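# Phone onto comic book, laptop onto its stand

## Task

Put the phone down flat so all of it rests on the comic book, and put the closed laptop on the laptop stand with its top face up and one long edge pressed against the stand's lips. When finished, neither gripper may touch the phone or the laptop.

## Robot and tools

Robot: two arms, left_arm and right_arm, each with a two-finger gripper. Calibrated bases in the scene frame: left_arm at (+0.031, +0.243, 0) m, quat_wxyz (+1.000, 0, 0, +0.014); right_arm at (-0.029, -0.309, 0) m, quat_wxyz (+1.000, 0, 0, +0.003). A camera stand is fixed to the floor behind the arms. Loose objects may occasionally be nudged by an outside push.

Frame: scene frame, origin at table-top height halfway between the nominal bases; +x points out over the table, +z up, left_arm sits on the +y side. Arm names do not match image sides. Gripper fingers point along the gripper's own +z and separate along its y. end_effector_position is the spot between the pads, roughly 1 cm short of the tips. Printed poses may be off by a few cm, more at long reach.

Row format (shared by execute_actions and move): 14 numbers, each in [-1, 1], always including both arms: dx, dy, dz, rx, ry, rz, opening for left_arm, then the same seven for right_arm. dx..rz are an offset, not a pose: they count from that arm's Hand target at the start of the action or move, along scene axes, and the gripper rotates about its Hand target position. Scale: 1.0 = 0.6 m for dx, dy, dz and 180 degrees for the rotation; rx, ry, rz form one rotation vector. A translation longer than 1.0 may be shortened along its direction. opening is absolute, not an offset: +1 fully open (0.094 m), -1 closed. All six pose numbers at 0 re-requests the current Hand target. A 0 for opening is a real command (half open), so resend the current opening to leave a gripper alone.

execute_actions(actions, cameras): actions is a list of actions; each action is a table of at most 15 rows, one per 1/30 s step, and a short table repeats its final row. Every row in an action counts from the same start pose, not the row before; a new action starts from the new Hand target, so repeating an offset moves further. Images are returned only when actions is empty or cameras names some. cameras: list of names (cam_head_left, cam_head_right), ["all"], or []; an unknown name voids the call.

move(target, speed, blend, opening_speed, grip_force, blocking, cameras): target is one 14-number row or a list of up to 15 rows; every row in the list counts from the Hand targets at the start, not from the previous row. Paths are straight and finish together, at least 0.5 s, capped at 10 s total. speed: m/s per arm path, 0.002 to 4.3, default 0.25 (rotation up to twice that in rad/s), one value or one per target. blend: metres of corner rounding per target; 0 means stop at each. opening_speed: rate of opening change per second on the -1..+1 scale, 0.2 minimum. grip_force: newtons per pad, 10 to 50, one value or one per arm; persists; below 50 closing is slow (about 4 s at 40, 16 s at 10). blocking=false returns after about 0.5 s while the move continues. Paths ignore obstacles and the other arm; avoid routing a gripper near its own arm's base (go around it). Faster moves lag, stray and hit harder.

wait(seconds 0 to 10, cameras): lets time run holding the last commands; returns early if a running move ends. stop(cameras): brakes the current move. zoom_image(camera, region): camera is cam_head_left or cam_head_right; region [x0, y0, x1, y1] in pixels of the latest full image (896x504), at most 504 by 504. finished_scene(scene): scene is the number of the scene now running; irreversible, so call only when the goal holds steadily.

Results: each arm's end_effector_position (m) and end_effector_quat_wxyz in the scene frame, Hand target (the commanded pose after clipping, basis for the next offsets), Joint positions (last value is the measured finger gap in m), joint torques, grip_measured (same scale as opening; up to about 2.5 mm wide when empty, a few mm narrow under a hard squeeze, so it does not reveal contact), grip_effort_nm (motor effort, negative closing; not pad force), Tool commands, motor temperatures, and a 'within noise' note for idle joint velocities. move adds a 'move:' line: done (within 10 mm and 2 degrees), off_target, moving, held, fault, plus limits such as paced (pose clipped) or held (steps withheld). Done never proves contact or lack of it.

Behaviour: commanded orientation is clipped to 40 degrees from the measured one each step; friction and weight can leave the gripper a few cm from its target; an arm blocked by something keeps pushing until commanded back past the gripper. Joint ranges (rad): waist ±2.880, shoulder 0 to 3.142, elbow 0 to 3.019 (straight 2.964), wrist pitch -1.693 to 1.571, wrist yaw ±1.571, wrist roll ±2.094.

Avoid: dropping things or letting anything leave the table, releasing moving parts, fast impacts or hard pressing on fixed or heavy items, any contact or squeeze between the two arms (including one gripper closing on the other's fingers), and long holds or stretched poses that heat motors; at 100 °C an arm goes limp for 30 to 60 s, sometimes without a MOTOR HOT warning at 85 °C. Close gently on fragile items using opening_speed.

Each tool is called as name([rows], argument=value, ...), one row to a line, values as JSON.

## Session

execute_actions(actions=[])

zoom_image(camera="cam_head_left", region=[60, 150, 460, 420])

zoom_image(camera="cam_head_right", region=[400, 150, 800, 420])

Scene clock: 0.00 s.
left_arm: end_effector_position=(+0.5763, +0.0326, +0.2204) grip_measured=+1.000 grip_effort_nm=n/a end_effector_quat_wxyz=(+0.373, -0.189, +0.872, +0.255) | right_arm: end_effector_position=(+0.2774, -0.6662, +0.2410) grip_measured=+1.000 grip_effort_nm=n/a end_effector_quat_wxyz=(+0.133, +0.606, +0.784, +0.005)
Joint positions: left_arm=[-0.635 1.765 1.519 -1.122 -0.923 -0.933 0.094] | right_arm=[-0.891 1.406 1.314 -1.221 -0.069 0.44 0.094]
Joint velocities: within noise
Joint torques (N m): no reading
Motor temperatures (°C): left_arm=[23 26 33 24 27 24 28] | right_arm=[26 31 35 25 24 23 25]
Heat: left arm: hottest elbow 33 °C; right arm: hottest elbow 35 °C.
Hand target: left_arm +0.5824, +0.0285, +0.2385; +0.386, -0.198, +0.868, +0.242 | right_arm +0.2821, -0.6719, +0.2485; +0.142, +0.605, +0.783, +0.003
Tool commands: left_gripper/opening=+1.0 right_gripper/opening=+1.0

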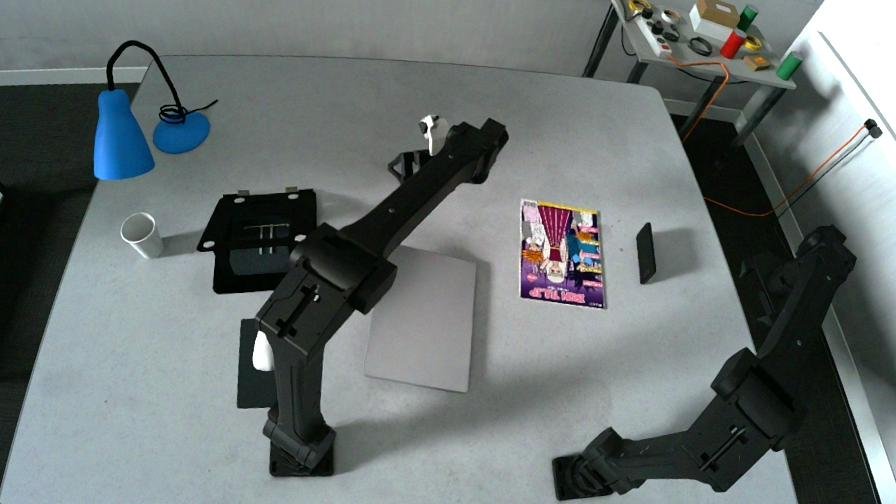

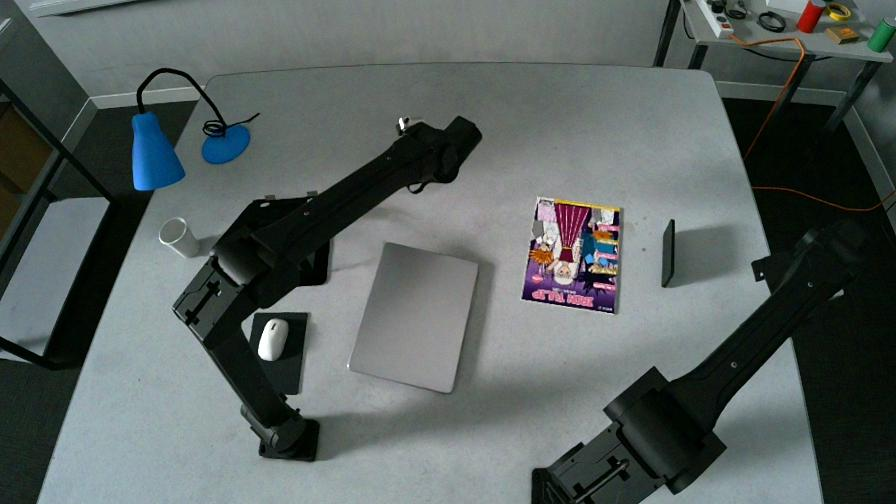

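Scaled by 1.260.

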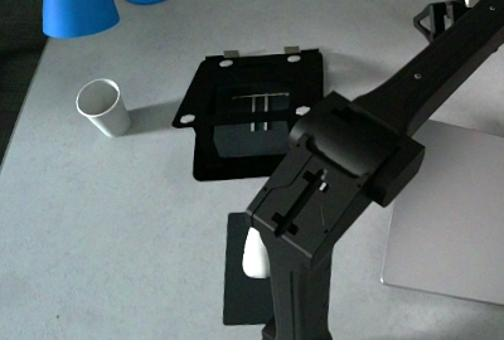

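Scaled by 1.260.

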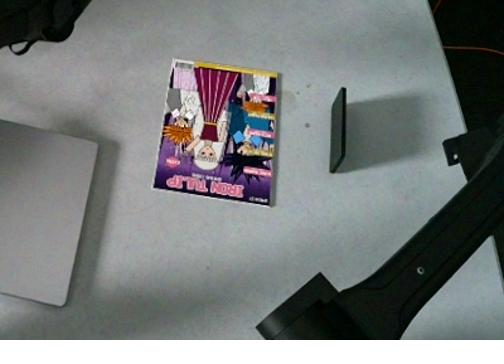

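move(target=[-0.3,0.1,0.1,0,0,0,1.0,0.347,0.287,-0.067,0.005,0.096,0.369,1.0], speed=0.35, cameras=["all"])

zoom_image(camera="cam_head_left", region=[560, 180, 740, 320])

zoom_image(camera="cam_head_right", region=[580, 180, 760, 320])

Scene clock: 15.60 s.
left_arm: end_effector_position=(+0.4091, +0.0894, +0.2966) grip_measured=+1.000 grip_effort_nm=0.03 end_effector_quat_wxyz=(+0.383, -0.201, +0.868, +0.244) | right_arm: end_effector_position=(+0.4734, -0.4952, +0.2029) grip_measured=+1.000 grip_effort_nm=-0.01 end_effector_quat_wxyz=(-0.007, +0.080, +0.997, +0.002)
Joint positions: left_arm=[-0.764 1.321 1.211 -1.405 -0.942 -1.161 0.094] | right_arm=[-0.359 1.758 1.656 -1.483 -0.001 -0.193 0.094]
Joint torques (N m): left_arm=[-2.96 -12.75 9.1 0.06 -0.67 -0.1] | right_arm=[0.85 -17.73 13 -0.25 0.08 0.12]
Heat: left arm: hottest elbow 35 °C; right arm: hottest elbow 37 °C.
Hand target: left_arm +0.4023, +0.0884, +0.2985; +0.386, -0.198, +0.868, +0.242 | right_arm +0.4903, -0.4997, +0.2083; +0.000, +0.074, +0.997, +0.000
Off the commanded pose: left_arm 0.007 m, 1 deg | right_arm 0.018 m, 1 deg.
move: off_target (right_arm)

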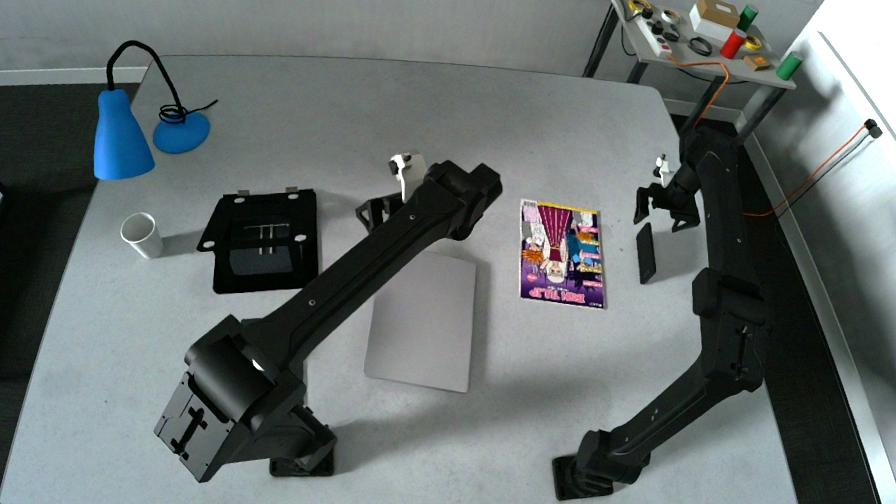

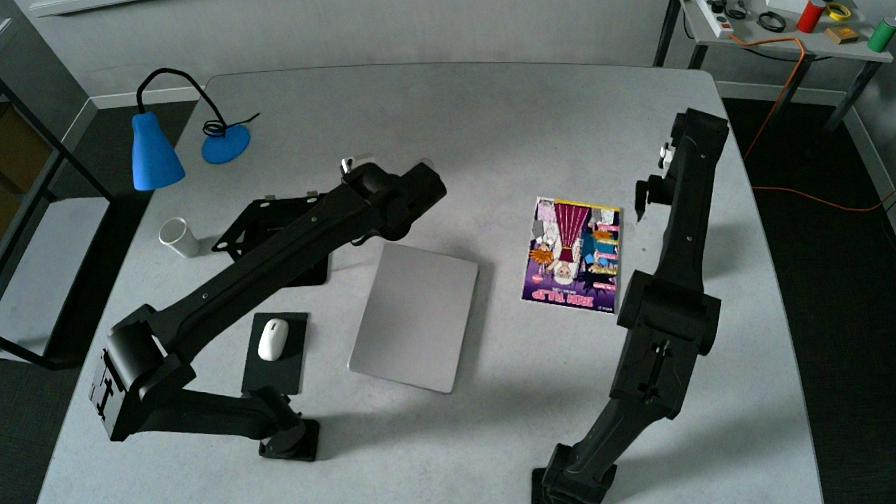

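Scaled by 2.800.

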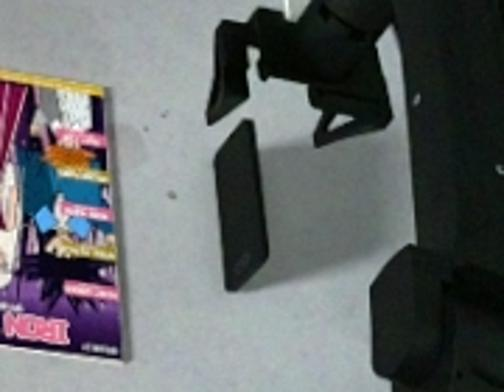

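Scaled by 2.800.

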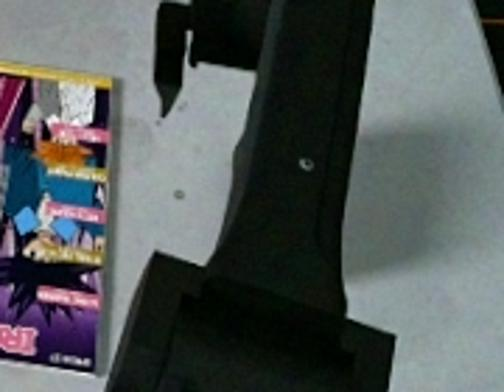

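move(target=[-0.1,0.25,0,0,0,0,1.0,0.045,-0.1,-0.12,0,0,0,1.0], speed=0.25, cameras=["all"])

zoom_image(camera="cam_head_left", region=[560, 180, 740, 320])

zoom_image(camera="cam_head_right", region=[580, 180, 760, 320])

Scene clock: 26.80 s.
left_arm: end_effector_position=(+0.3431, +0.2337, +0.2984) grip_measured=+1.000 grip_effort_nm=0.03 end_effector_quat_wxyz=(+0.383, -0.193, +0.870, +0.243) | right_arm: end_effector_position=(+0.4990, -0.5467, +0.1328) grip_measured=+1.000 grip_effort_nm=-0.01 end_effector_quat_wxyz=(-0.016, +0.074, +0.997, +0.005)
Joint positions: left_arm=[-0.498 0.865 0.88 -1.181 -0.876 -0.713 0.094] | right_arm=[-0.427 1.918 1.699 -1.386 0.001 -0.272 0.094]
Joint torques (N m): left_arm=[-0.44 -6.71 9.89 1.58 -0.43 0.07] | right_arm=[0.03 -20.6 12.59 0.36 0.03 0.08]
Heat: left arm: hottest elbow 36 °C; right arm: hottest elbow 39 °C.
Hand target: left_arm +0.3424, +0.2385, +0.2985; +0.386, -0.198, +0.868, +0.242 | right_arm +0.5172, -0.5597, +0.1363; +0.000, +0.074, +0.997, -0.001
Off the commanded pose: left_arm 0.005 m, 1 deg | right_arm 0.023 m, 2 deg.
move: off_target (right_arm)

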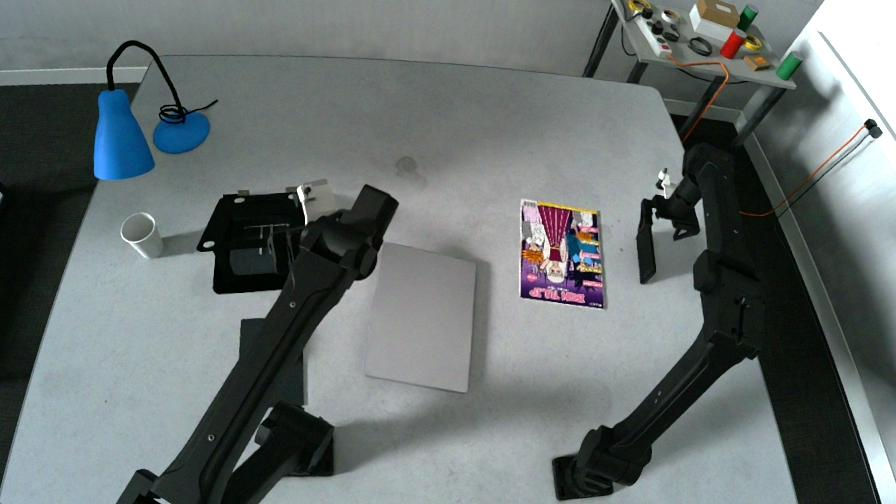

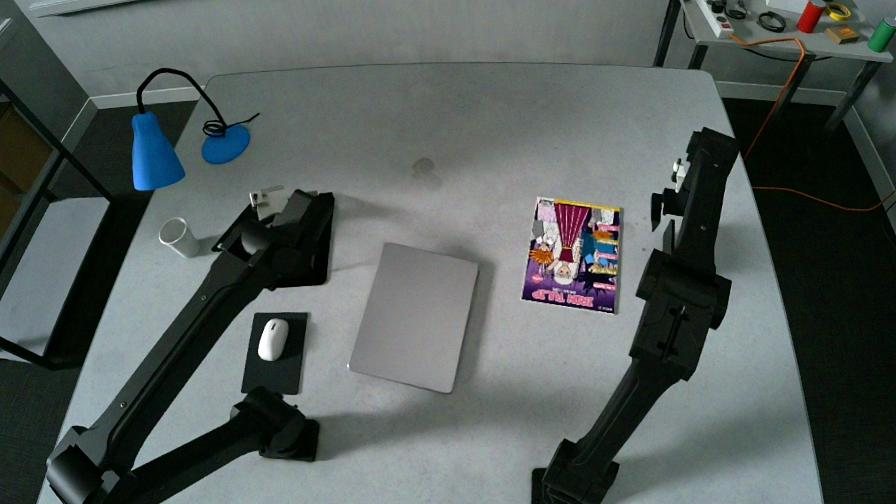

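Scaled by 2.800.

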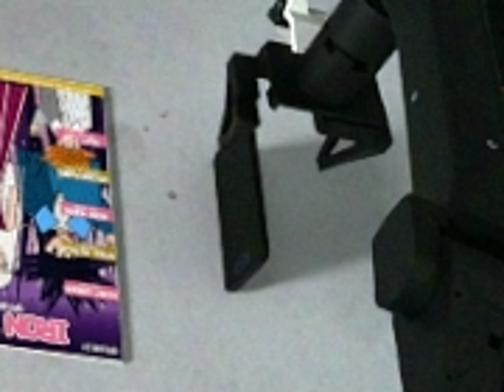

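Scaled by 2.800.

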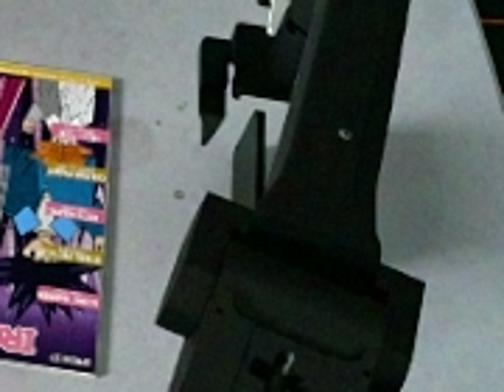

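move(target=[0,0.0,0,0,0,0,1.0,0.0,-0.03,-0.07,0,0,0,1.0], speed=0.2, cameras=["all"])

zoom_image(camera="cam_head_left", region=[600, 190, 720, 300])

zoom_image(camera="cam_head_right", region=[600, 190, 720, 300])

Scene clock: 33.23 s.
left_arm: end_effector_position=(+0.3431, +0.2337, +0.2984) grip_measured=+1.000 grip_effort_nm=0.02 end_effector_quat_wxyz=(+0.383, -0.192, +0.870, +0.244) | right_arm: end_effector_position=(+0.5110, -0.5681, +0.1048) grip_measured=+1.000 grip_effort_nm=-0.01 end_effector_quat_wxyz=(+0.000, +0.073, +0.997, +0.000)
Joint positions: left_arm=[-0.498 0.865 0.88 -1.181 -0.876 -0.713 0.094] | right_arm=[-0.451 1.966 1.699 -1.304 0.001 -0.299 0.094]
Joint torques (N m): left_arm=[-0.62 -5.48 9.94 1.33 -0.4 0.08] | right_arm=[-0.15 -21.42 9.95 0.53 0.02 0.11]
Motor temperatures (°C): left_arm=[23 27 36 24 28 24 28] | right_arm=[26 34 41 25 24 23 25]
Heat: left arm: hottest elbow 36 °C; right arm: hottest elbow 41 °C.
Hand target: left_arm +0.3424, +0.2385, +0.2985; +0.386, -0.198, +0.868, +0.242 | right_arm +0.5172, -0.5777, +0.0943; +0.000, +0.074, +0.997, -0.001
Off the commanded pose: left_arm 0.005 m, 1 deg | right_arm 0.015 m, 0 deg.
move: off_target (right_arm)

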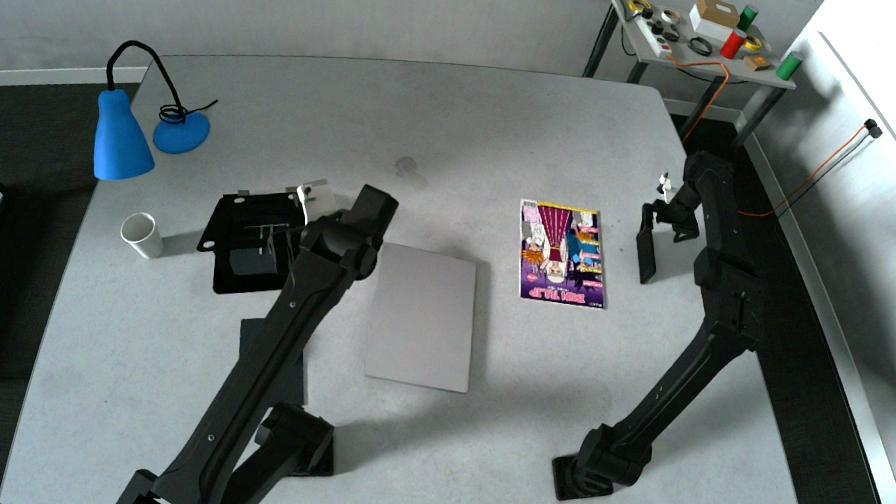

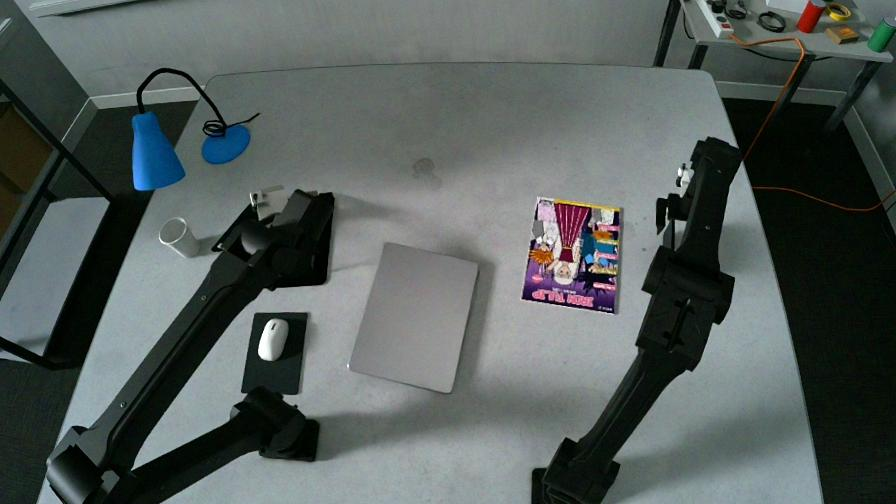

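Scaled by 4.200.

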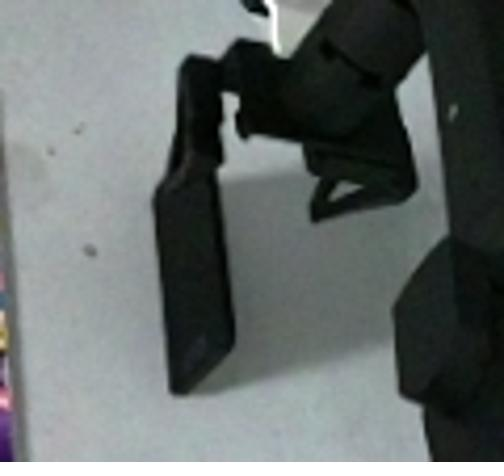

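Scaled by 4.200.

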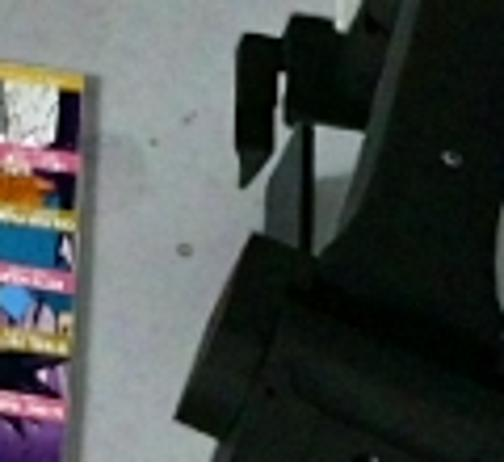

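move(target=[0,0.0,0,0,0,0,1.0,-0.006,0.0,-0.085,0,0,0,1.0], speed=0.12, cameras=["all"])

zoom_image(camera="cam_head_left", region=[600, 190, 720, 300])

zoom_image(camera="cam_head_right", region=[600, 190, 720, 300])

Scene clock: 37.63 s.
left_arm: end_effector_position=(+0.3431, +0.2337, +0.2984) grip_measured=+1.000 grip_effort_nm=0.02 end_effector_quat_wxyz=(+0.383, -0.192, +0.870, +0.244) | right_arm: end_effector_position=(+0.5182, -0.5733, +0.0644) grip_measured=+1.000 grip_effort_nm=-0.01 end_effector_quat_wxyz=(+0.013, +0.073, +0.997, -0.006)
Joint positions: left_arm=[-0.498 0.865 0.88 -1.181 -0.876 -0.713 0.094] | right_arm=[-0.454 2.005 1.648 -1.187 0.001 -0.302 0.094]
Joint torques (N m): left_arm=[-0.62 -5.54 9.78 1.54 -0.43 0.02] | right_arm=[-0.21 -21.66 7.77 0.55 0.01 0.08]
Heat: left arm: hottest elbow 36 °C; right arm: hottest elbow 41 °C.
Hand target: left_arm +0.3424, +0.2385, +0.2985; +0.386, -0.198, +0.868, +0.242 | right_arm +0.5136, -0.5778, +0.0433; +0.000, +0.074, +0.997, -0.001
Off the commanded pose: left_arm 0.005 m, 1 deg | right_arm 0.022 m, 2 deg.
move: off_target (right_arm)

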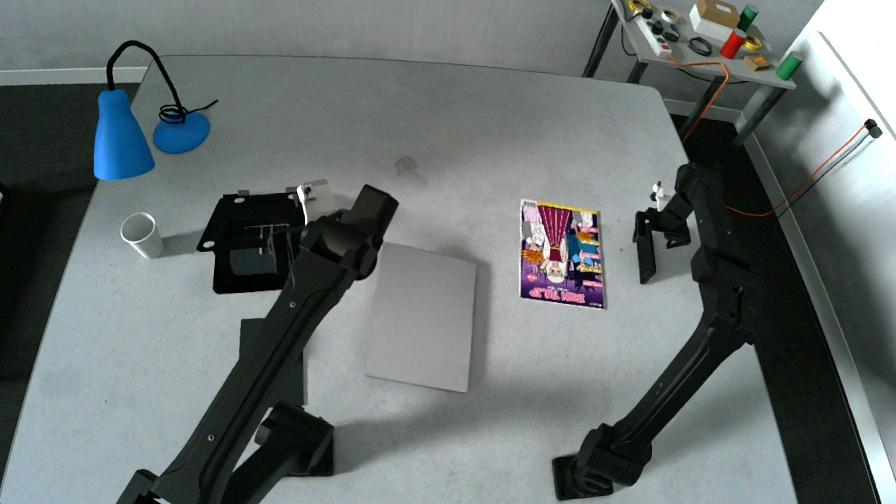

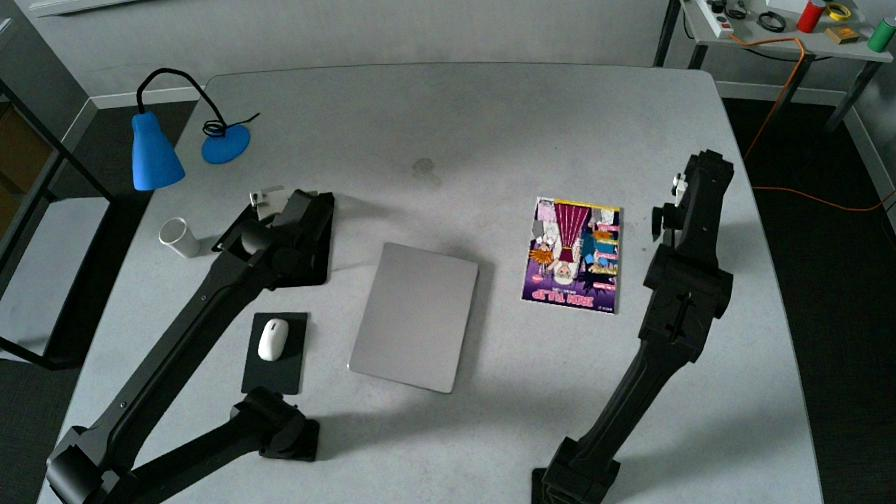

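Scaled by 4.200.

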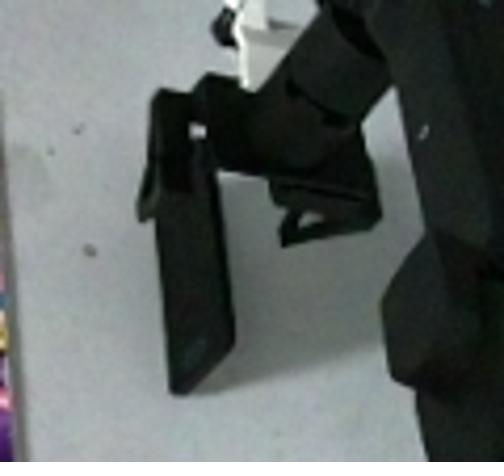

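Scaled by 4.200.

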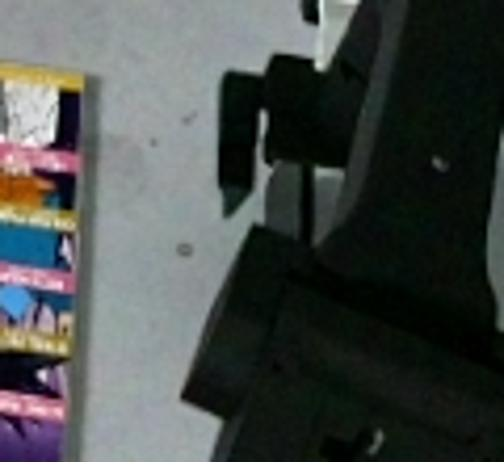

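move([
  [0,0.0,0,0,0,0,1.0,-0.05,-0.0,-0.015,0,0,0,1.0],
  [0,0.0,0,0,0,0,1.0,-0.05,-0.0,-0.02,0,0,0,-0.95],
], speed=0.12, grip_force=[50, 25], cameras=["all"])

zoom_image(camera="cam_head_left", region=[600, 190, 720, 300])

Scene clock: 46.23 s.
left_arm: end_effector_position=(+0.3431, +0.2337, +0.2984) grip_measured=+1.000 grip_effort_nm=0.03 end_effector_quat_wxyz=(+0.383, -0.192, +0.870, +0.244) | right_arm: end_effector_position=(+0.4892, -0.5738, +0.0306) grip_measured=-0.683 grip_effort_nm=-0.09 end_effector_quat_wxyz=(-0.002, +0.073, +0.997, +0.001)
Joint positions: left_arm=[-0.498 0.865 0.88 -1.181 -0.876 -0.713 0.094] | right_arm=[-0.477 1.997 1.54 -1.119 -0.001 -0.325 0.015]
Joint velocities: left_arm=[within noise] | right_arm=[-0.005 0.005 0.012 -0.017 -0.022 -0.022 -0.016]
Joint torques (N m): left_arm=[-0.15 -5.6 9.92 1.37 -0.43 0.07] | right_arm=[-0.15 -24.41 6.61 0.49 0.04 0.09]
Heat: left arm: hottest elbow 37 °C; right arm: hottest elbow 41 °C.
Hand target: left_arm +0.3424, +0.2385, +0.2985; +0.386, -0.198, +0.868, +0.242 | right_arm +0.4836, -0.5777, +0.0312; +0.000, +0.074, +0.997, +0.000
Off the commanded pose: left_arm 0.005 m, 1 deg | right_arm 0.007 m, 0 deg.
grip_force (N): 50, 25
move: moving (right_arm; no rest 5 s after target 2's new opening was sent)

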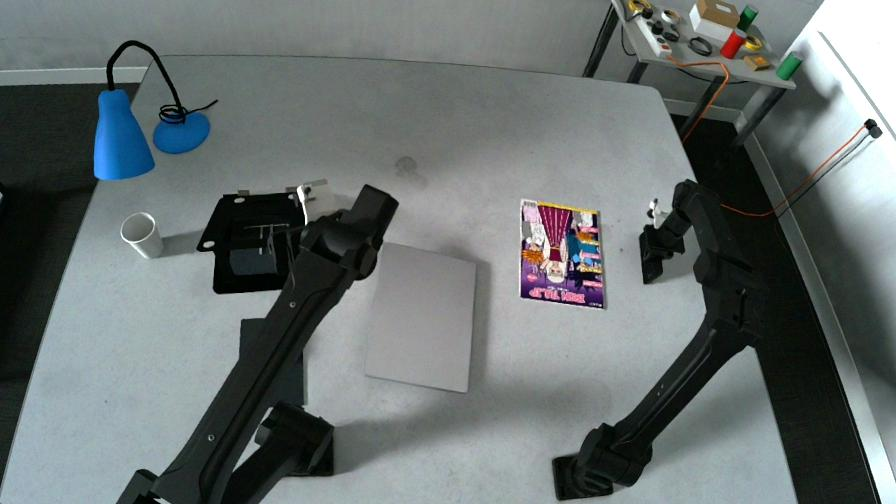

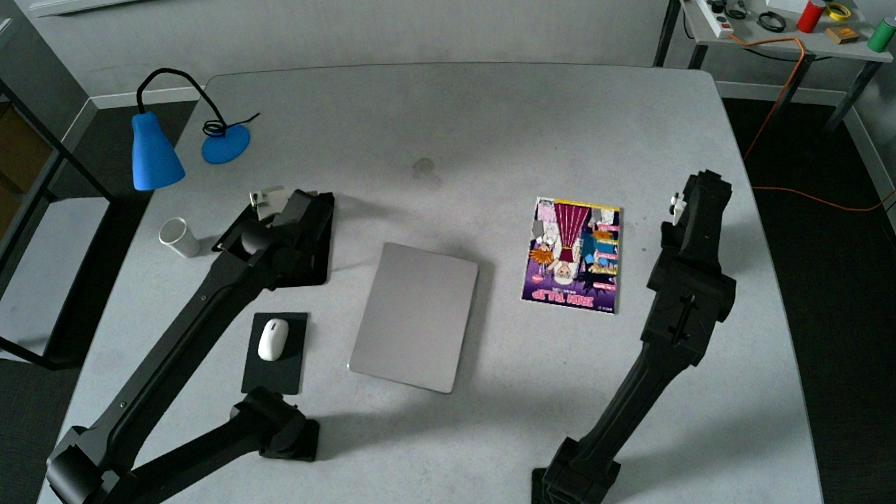

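Scaled by 4.200.

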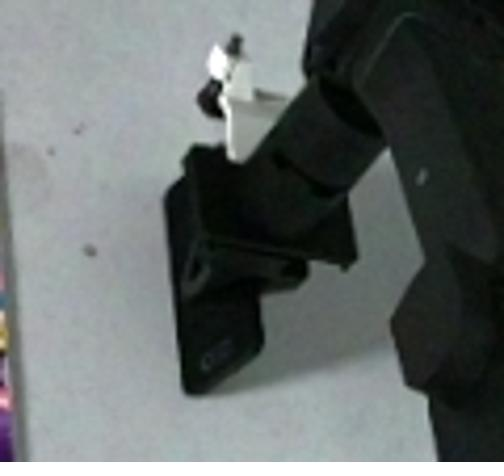

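move([
  [0,0.0,0,0,0,0,1.0,0,0,0.183,0,0,0,-0.95],
  [0,0.0,0,0,0,0,1.0,0.035,0.383,0.183,-0.22,0.033,0,-0.95],
], speed=0.2, blend=[0.03,0], cameras=["all"])

zoom_image(camera="cam_head_left", region=[500, 170, 680, 320])

zoom_image(camera="cam_head_right", region=[500, 170, 680, 320])

Scene clock: 58.63 s.
left_arm: end_effector_position=(+0.3431, +0.2337, +0.2984) grip_measured=+1.000 grip_effort_nm=0.03 end_effector_quat_wxyz=(+0.383, -0.192, +0.870, +0.244) | right_arm: end_effector_position=(+0.4853, -0.3497, +0.1278) grip_measured=-0.827 grip_effort_nm=-0.58 end_effector_quat_wxyz=(-0.043, +0.061, +0.937, -0.342)
Joint positions: left_arm=[-0.498 0.865 0.88 -1.181 -0.876 -0.713 0.094] | right_arm=[0.126 1.883 1.513 -1.462 0.661 0.35 0.008]
Joint torques (N m): left_arm=[-0.26 -6.12 10.04 1.48 -0.44 0.1] | right_arm=[0.56 -19.43 12.22 -0.8 0.64 0.25]
Heat: left arm: hottest elbow 37 °C; right arm: hottest elbow 41 °C.
Hand target: left_arm +0.3424, +0.2385, +0.2985; +0.386, -0.198, +0.868, +0.242 | right_arm +0.5047, -0.3479, +0.1411; -0.025, +0.070, +0.937, -0.342
Off the commanded pose: left_arm 0.005 m, 1 deg | right_arm 0.023 m, 2 deg.
grip_force (N): 50, 25
move: off_target (right_arm)

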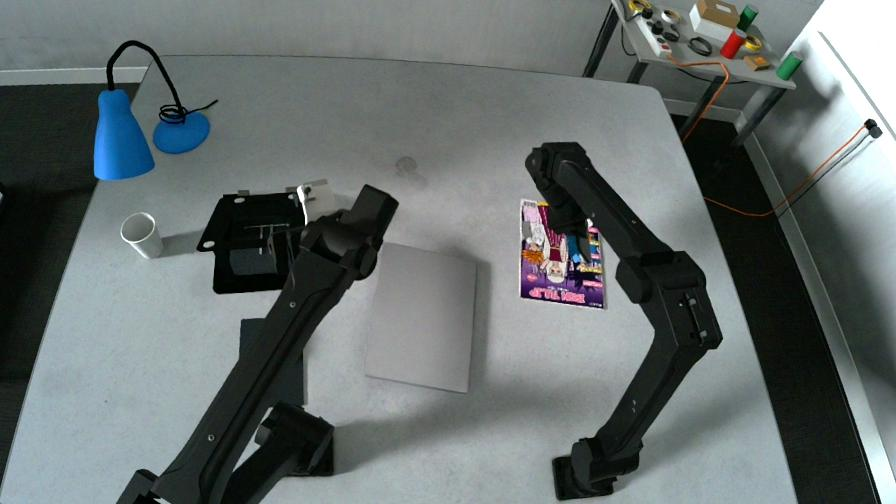

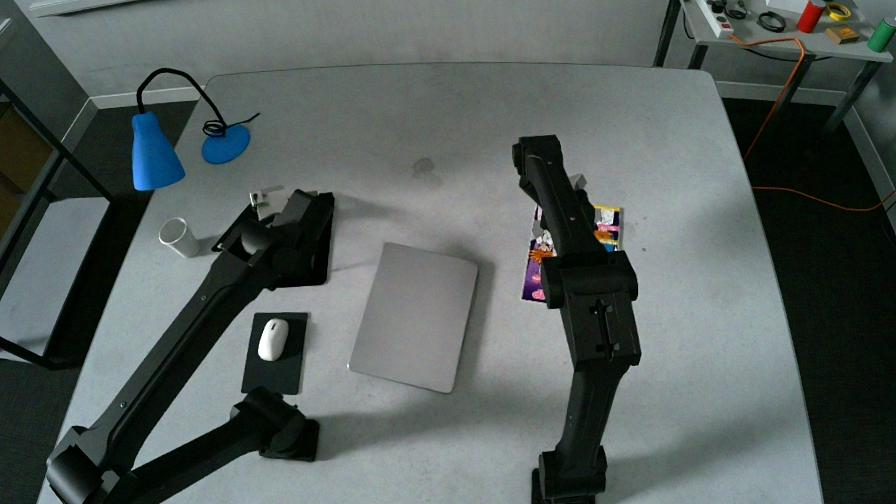

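Scaled by 2.800.

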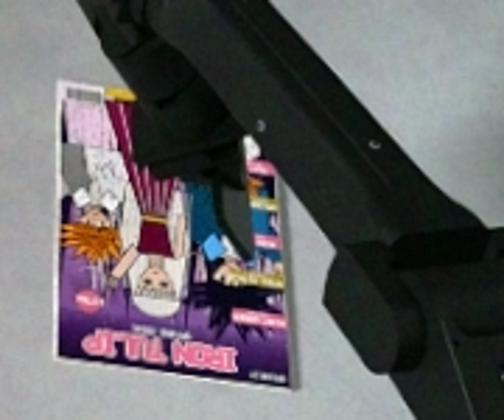

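Scaled by 2.800.

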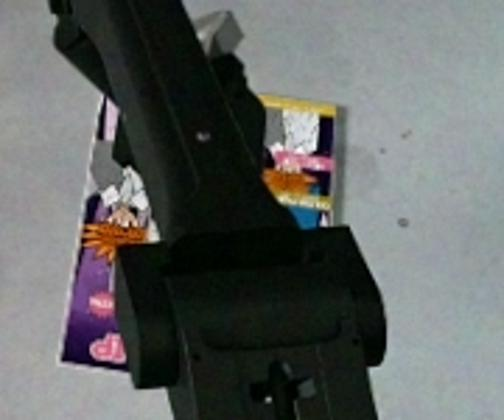

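move(target=[0,0.0,0,0,0,0,1.0,0,0,-0.13,0,0,0,-0.95], speed=0.12, cameras=["all"])

zoom_image(camera="cam_head_left", region=[500, 170, 680, 320])

zoom_image(camera="cam_head_right", region=[500, 170, 680, 320])

Scene clock: 64.80 s.
left_arm: end_effector_position=(+0.3431, +0.2337, +0.2984) grip_measured=+1.000 grip_effort_nm=0.03 end_effector_quat_wxyz=(+0.383, -0.192, +0.870, +0.244) | right_arm: end_effector_position=(+0.5051, -0.3472, +0.0724) grip_measured=-0.827 grip_effort_nm=-0.58 end_effector_quat_wxyz=(-0.022, +0.069, +0.938, -0.338)
Joint positions: left_arm=[-0.498 0.865 0.88 -1.181 -0.876 -0.713 0.094] | right_arm=[0.126 1.966 1.49 -1.311 0.662 0.353 0.008]
Joint torques (N m): left_arm=[-0.79 -6.18 10.02 1.44 -0.4 0.03] | right_arm=[0.5 -21.13 7.16 0.05 0.63 0.28]
Heat: left arm: hottest elbow 37 °C; right arm: hottest elbow 43 °C.
Hand target: left_arm +0.3424, +0.2385, +0.2985; +0.386, -0.198, +0.868, +0.242 | right_arm +0.5046, -0.3479, +0.0631; -0.025, +0.070, +0.937, -0.342
Off the commanded pose: left_arm 0.005 m, 1 deg | right_arm 0.009 m, 1 deg.
grip_force (N): 50, 25
move: done

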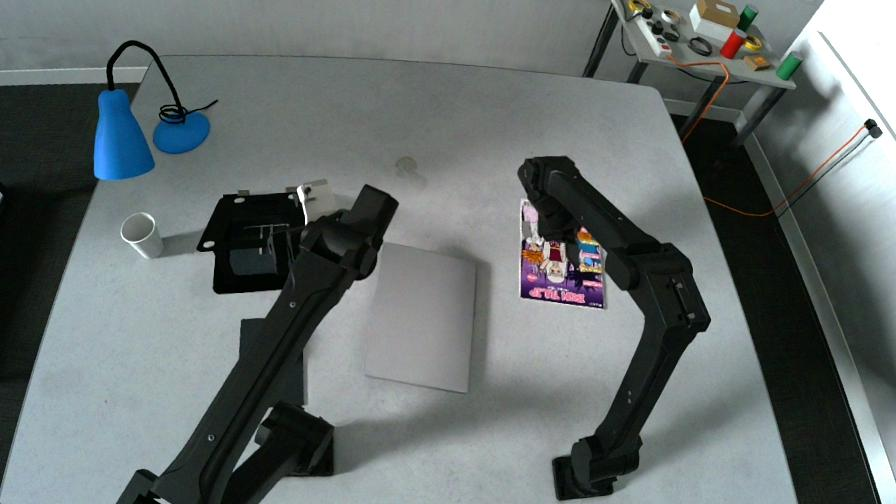

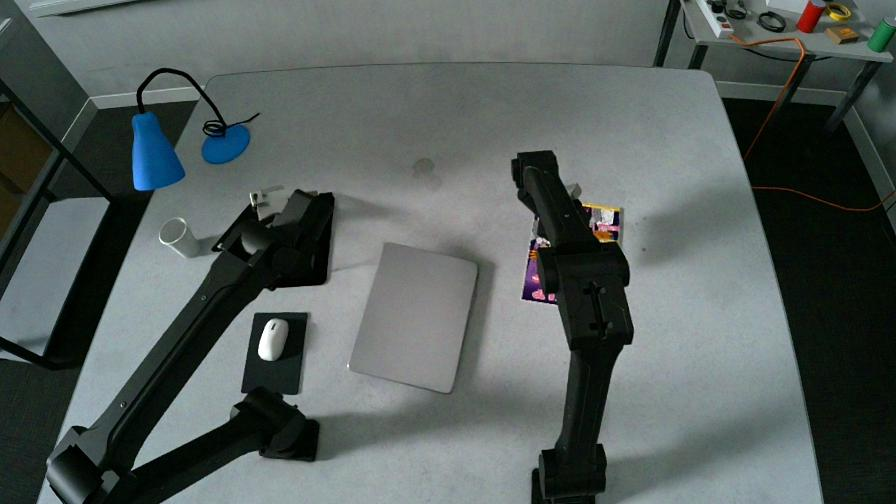

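Scaled by 2.800.

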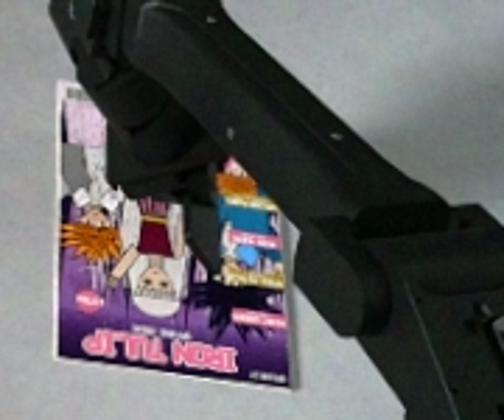

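Scaled by 2.800.

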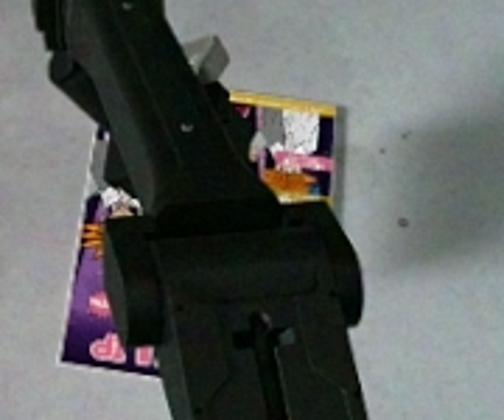

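move(target=[0,0.0,0,0,0,0,1.0,-0.01,-0.005,-0.065,0,0,0,-0.95], speed=0.08, cameras=["all"])

zoom_image(camera="cam_head_left", region=[500, 170, 680, 320])

Scene clock: 68.40 s.
left_arm: end_effector_position=(+0.3431, +0.2337, +0.2984) grip_measured=+1.000 grip_effort_nm=0.03 end_effector_quat_wxyz=(+0.383, -0.192, +0.870, +0.244) | right_arm: end_effector_position=(+0.5007, -0.3478, +0.0350) grip_measured=-0.827 grip_effort_nm=-0.58 end_effector_quat_wxyz=(-0.019, +0.070, +0.938, -0.338)
Joint positions: left_arm=[-0.498 0.865 0.88 -1.181 -0.876 -0.713 0.094] | right_arm=[0.126 2.001 1.435 -1.214 0.662 0.353 0.008]
Joint torques (N m): left_arm=[0.03 -6.24 9.91 1.42 -0.41 0.11] | right_arm=[0.26 -20.48 6.6 0.06 0.64 0.22]
Heat: left arm: hottest elbow 37 °C; right arm: hottest elbow 42 °C.
Hand target: left_arm +0.3424, +0.2385, +0.2985; +0.386, -0.198, +0.868, +0.242 | right_arm +0.4986, -0.3509, +0.0241; -0.025, +0.070, +0.937, -0.342
Off the commanded pose: left_arm 0.005 m, 1 deg | right_arm 0.011 m, 1 deg.
grip_force (N): 50, 25
move: off_target (right_arm)

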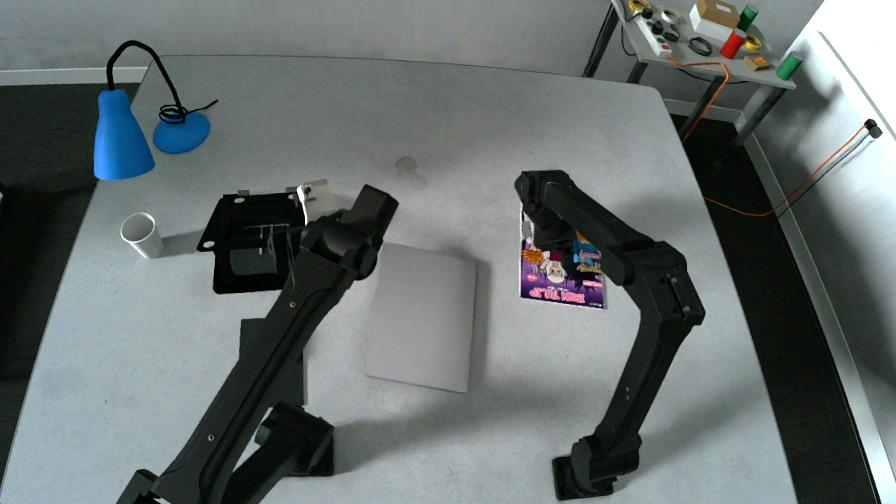

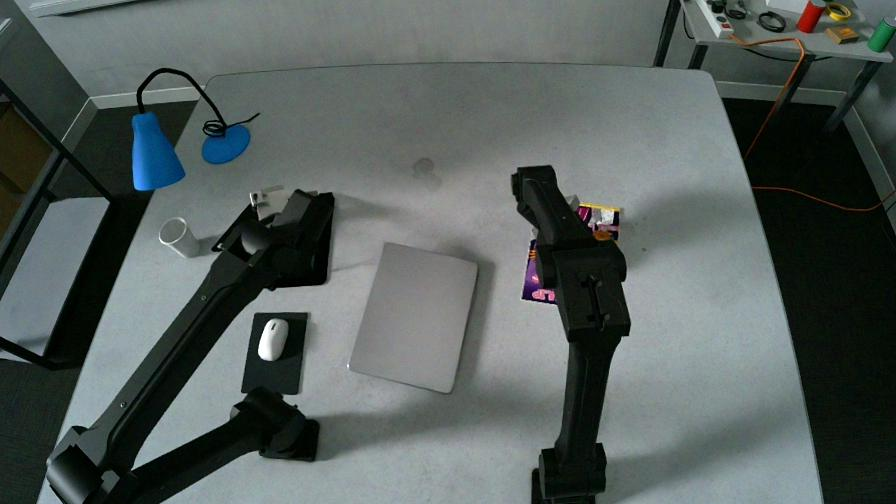

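Scaled by 2.800.

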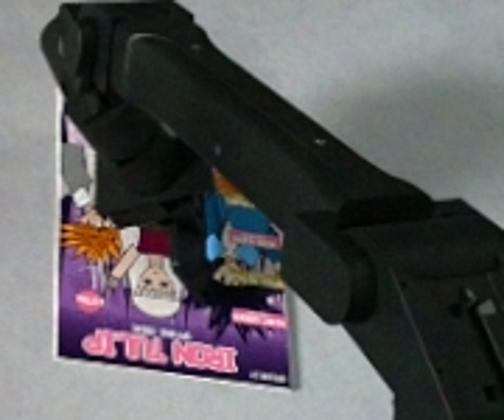

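move([
  [0,0.0,0,0,0,0,1.0,0.0,0.0,-0.013,0,0,0,-0.95],
  [0,0.0,0,0,0,0,1.0,0.0,0.0,-0.013,0,0,0,-0.1],
  [0,0.0,0,0,0,0,1.0,0.0,0.0,-0.01,0,0,0,0.5],
], speed=0.08, opening_speed=0.4, cameras=["all"])

zoom_image(camera="cam_head_left", region=[500, 170, 680, 320])

Scene clock: 77.73 s.
left_arm: end_effector_position=(+0.3431, +0.2337, +0.2984) grip_measured=+1.000 grip_effort_nm=0.03 end_effector_quat_wxyz=(+0.383, -0.192, +0.870, +0.244) | right_arm: end_effector_position=(+0.5031, -0.3521, +0.0367) grip_measured=+0.497 grip_effort_nm=0.12 end_effector_quat_wxyz=(-0.013, +0.070, +0.935, -0.348)
Joint positions: left_arm=[-0.498 0.865 0.88 -1.181 -0.876 -0.713 0.094] | right_arm=[0.124 2.002 1.435 -1.207 0.687 0.352 0.07]
Joint torques (N m): left_arm=[-0.56 -5.42 9.92 1.47 -0.42 0.06] | right_arm=[0.38 -20.07 6.31 0.24 -0.19 0.24]
Heat: left arm: hottest elbow 37 °C; right arm: hottest elbow 42 °C.
Hand target: left_arm +0.3424, +0.2385, +0.2985; +0.386, -0.198, +0.868, +0.242 | right_arm +0.4985, -0.3510, +0.0180; -0.026, +0.070, +0.937, -0.342
Off the commanded pose: left_arm 0.005 m, 1 deg | right_arm 0.019 m, 2 deg.
grip_force (N): 50, 25
move: off_target (right_arm); target 2's new opening was sent with right_arm's hand 0.017 m and 2 deg from that target; target 3's new opening was sent with right_arm's hand 0.015 m and 2 deg from that target

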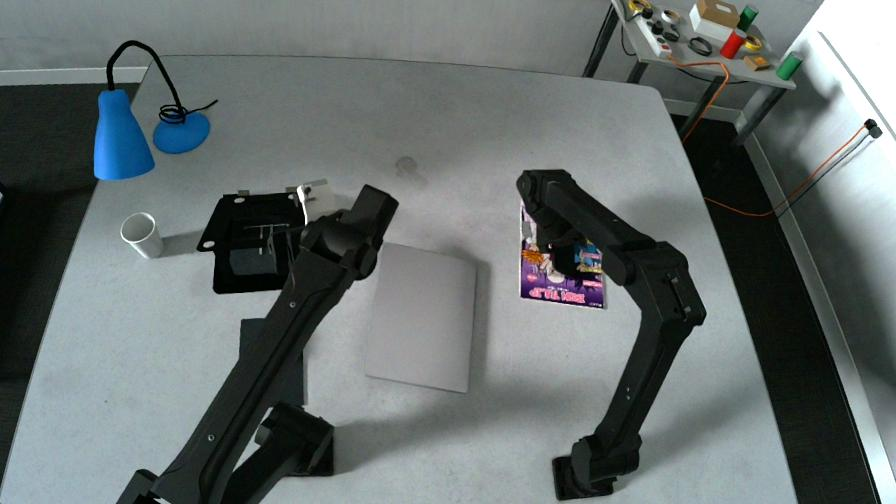

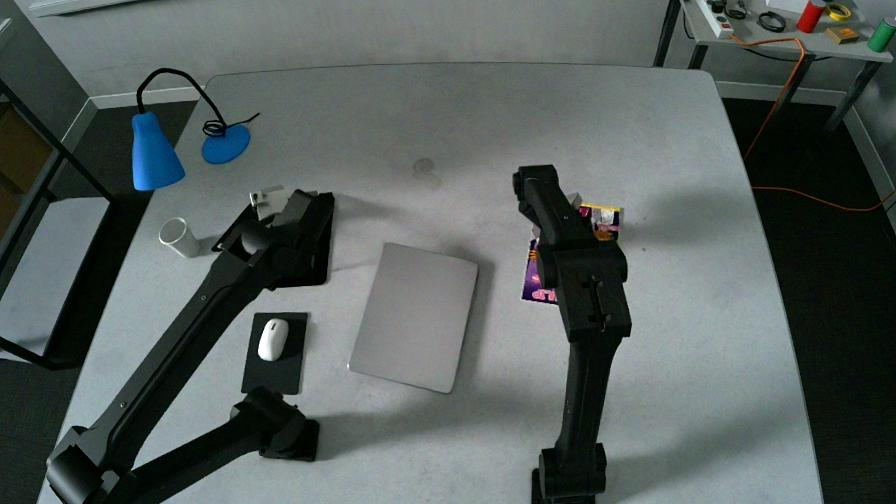

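Scaled by 2.800.

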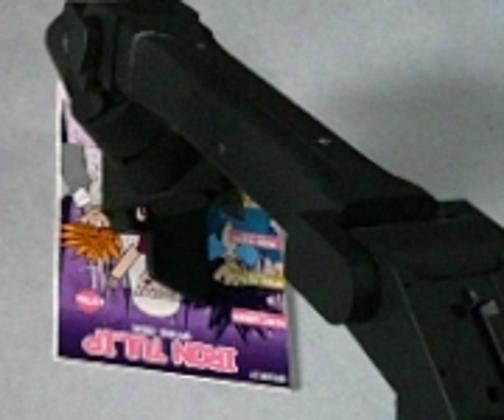

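move(target=[0,0.0,0,0,0,0,1.0,0.0,0.27,0.3,0,0,0,0.6], speed=0.5, cameras=["all"])

zoom_image(camera="cam_head_left", region=[500, 170, 680, 320])

Scene clock: 83.53 s.
left_arm: end_effector_position=(+0.3431, +0.2337, +0.2984) grip_measured=+1.000 grip_effort_nm=0.02 end_effector_quat_wxyz=(+0.383, -0.192, +0.870, +0.244) | right_arm: end_effector_position=(+0.4878, -0.1902, +0.1988) grip_measured=+0.599 grip_effort_nm=0.07 end_effector_quat_wxyz=(+0.029, +0.044, +0.948, -0.314)
Joint positions: left_arm=[-0.498 0.865 0.88 -1.181 -0.876 -0.713 0.094] | right_arm=[0.407 1.877 1.715 -1.671 0.593 0.586 0.075]
Joint torques (N m): left_arm=[-0.67 -5.66 9.99 1.36 -0.45 0.09] | right_arm=[0.09 -20.19 11.06 -0.66 0.42 0.28]
Heat: left arm: hottest elbow 38 °C; right arm: hottest elbow 41 °C.
Hand target: left_arm +0.3424, +0.2385, +0.2985; +0.386, -0.198, +0.868, +0.242 | right_arm +0.4986, -0.1889, +0.1980; -0.026, +0.070, +0.937, -0.342
Off the commanded pose: left_arm 0.005 m, 1 deg | right_arm 0.011 m, 8 deg.
joint sent to its limit (right arm) — joint 4 (wrist pitch), lower limit. The joint targets are off in orientation, not in position.
grip_force (N): 50, 25
move: off_target (right_arm)

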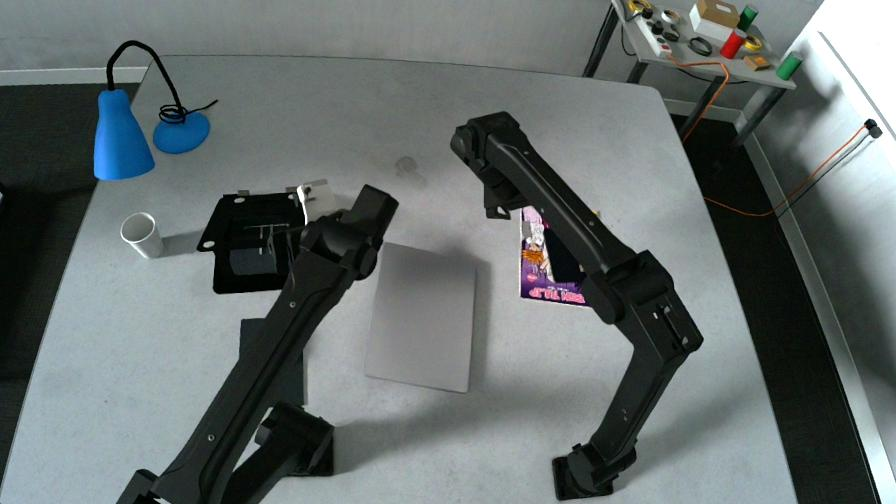

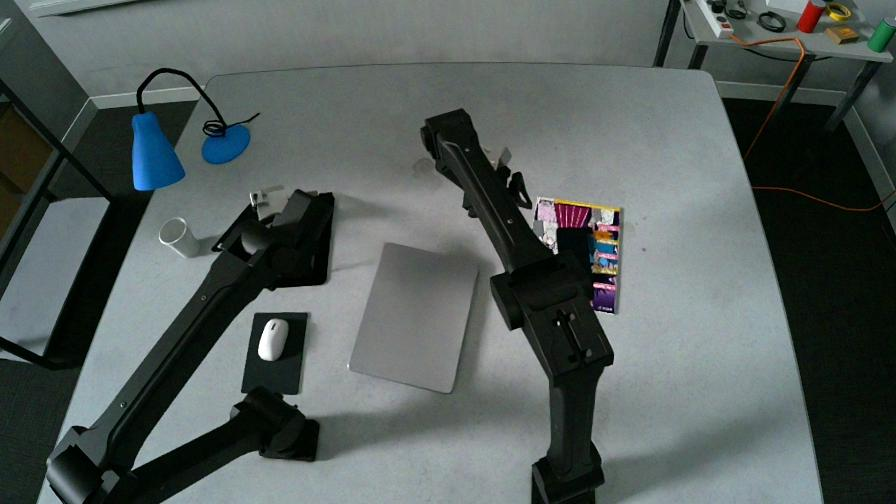

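Scaled by 2.800.

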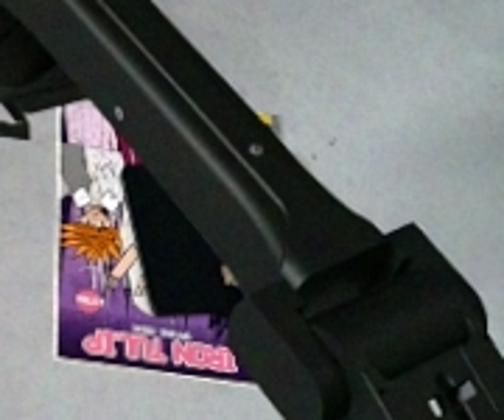

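zoom_image(camera="cam_head_right", region=[330, 300, 510, 420])

zoom_image(camera="cam_head_left", region=[340, 230, 520, 410])

Scaled by 2.800.

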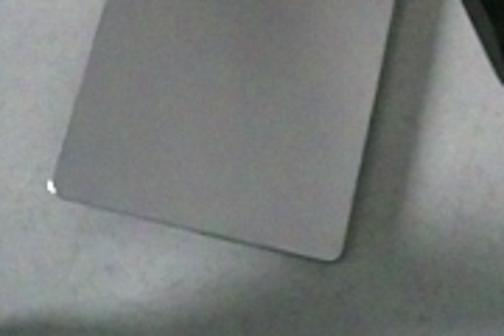

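Scaled by 2.800.

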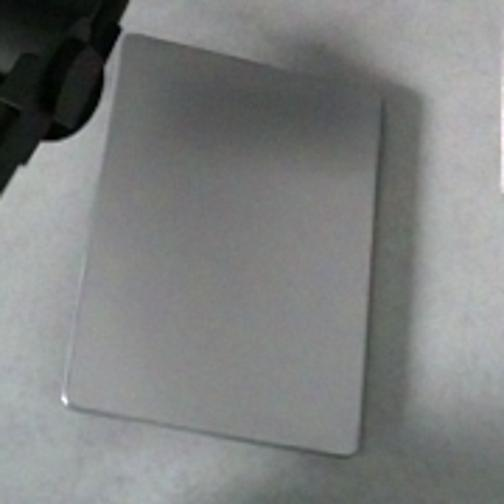

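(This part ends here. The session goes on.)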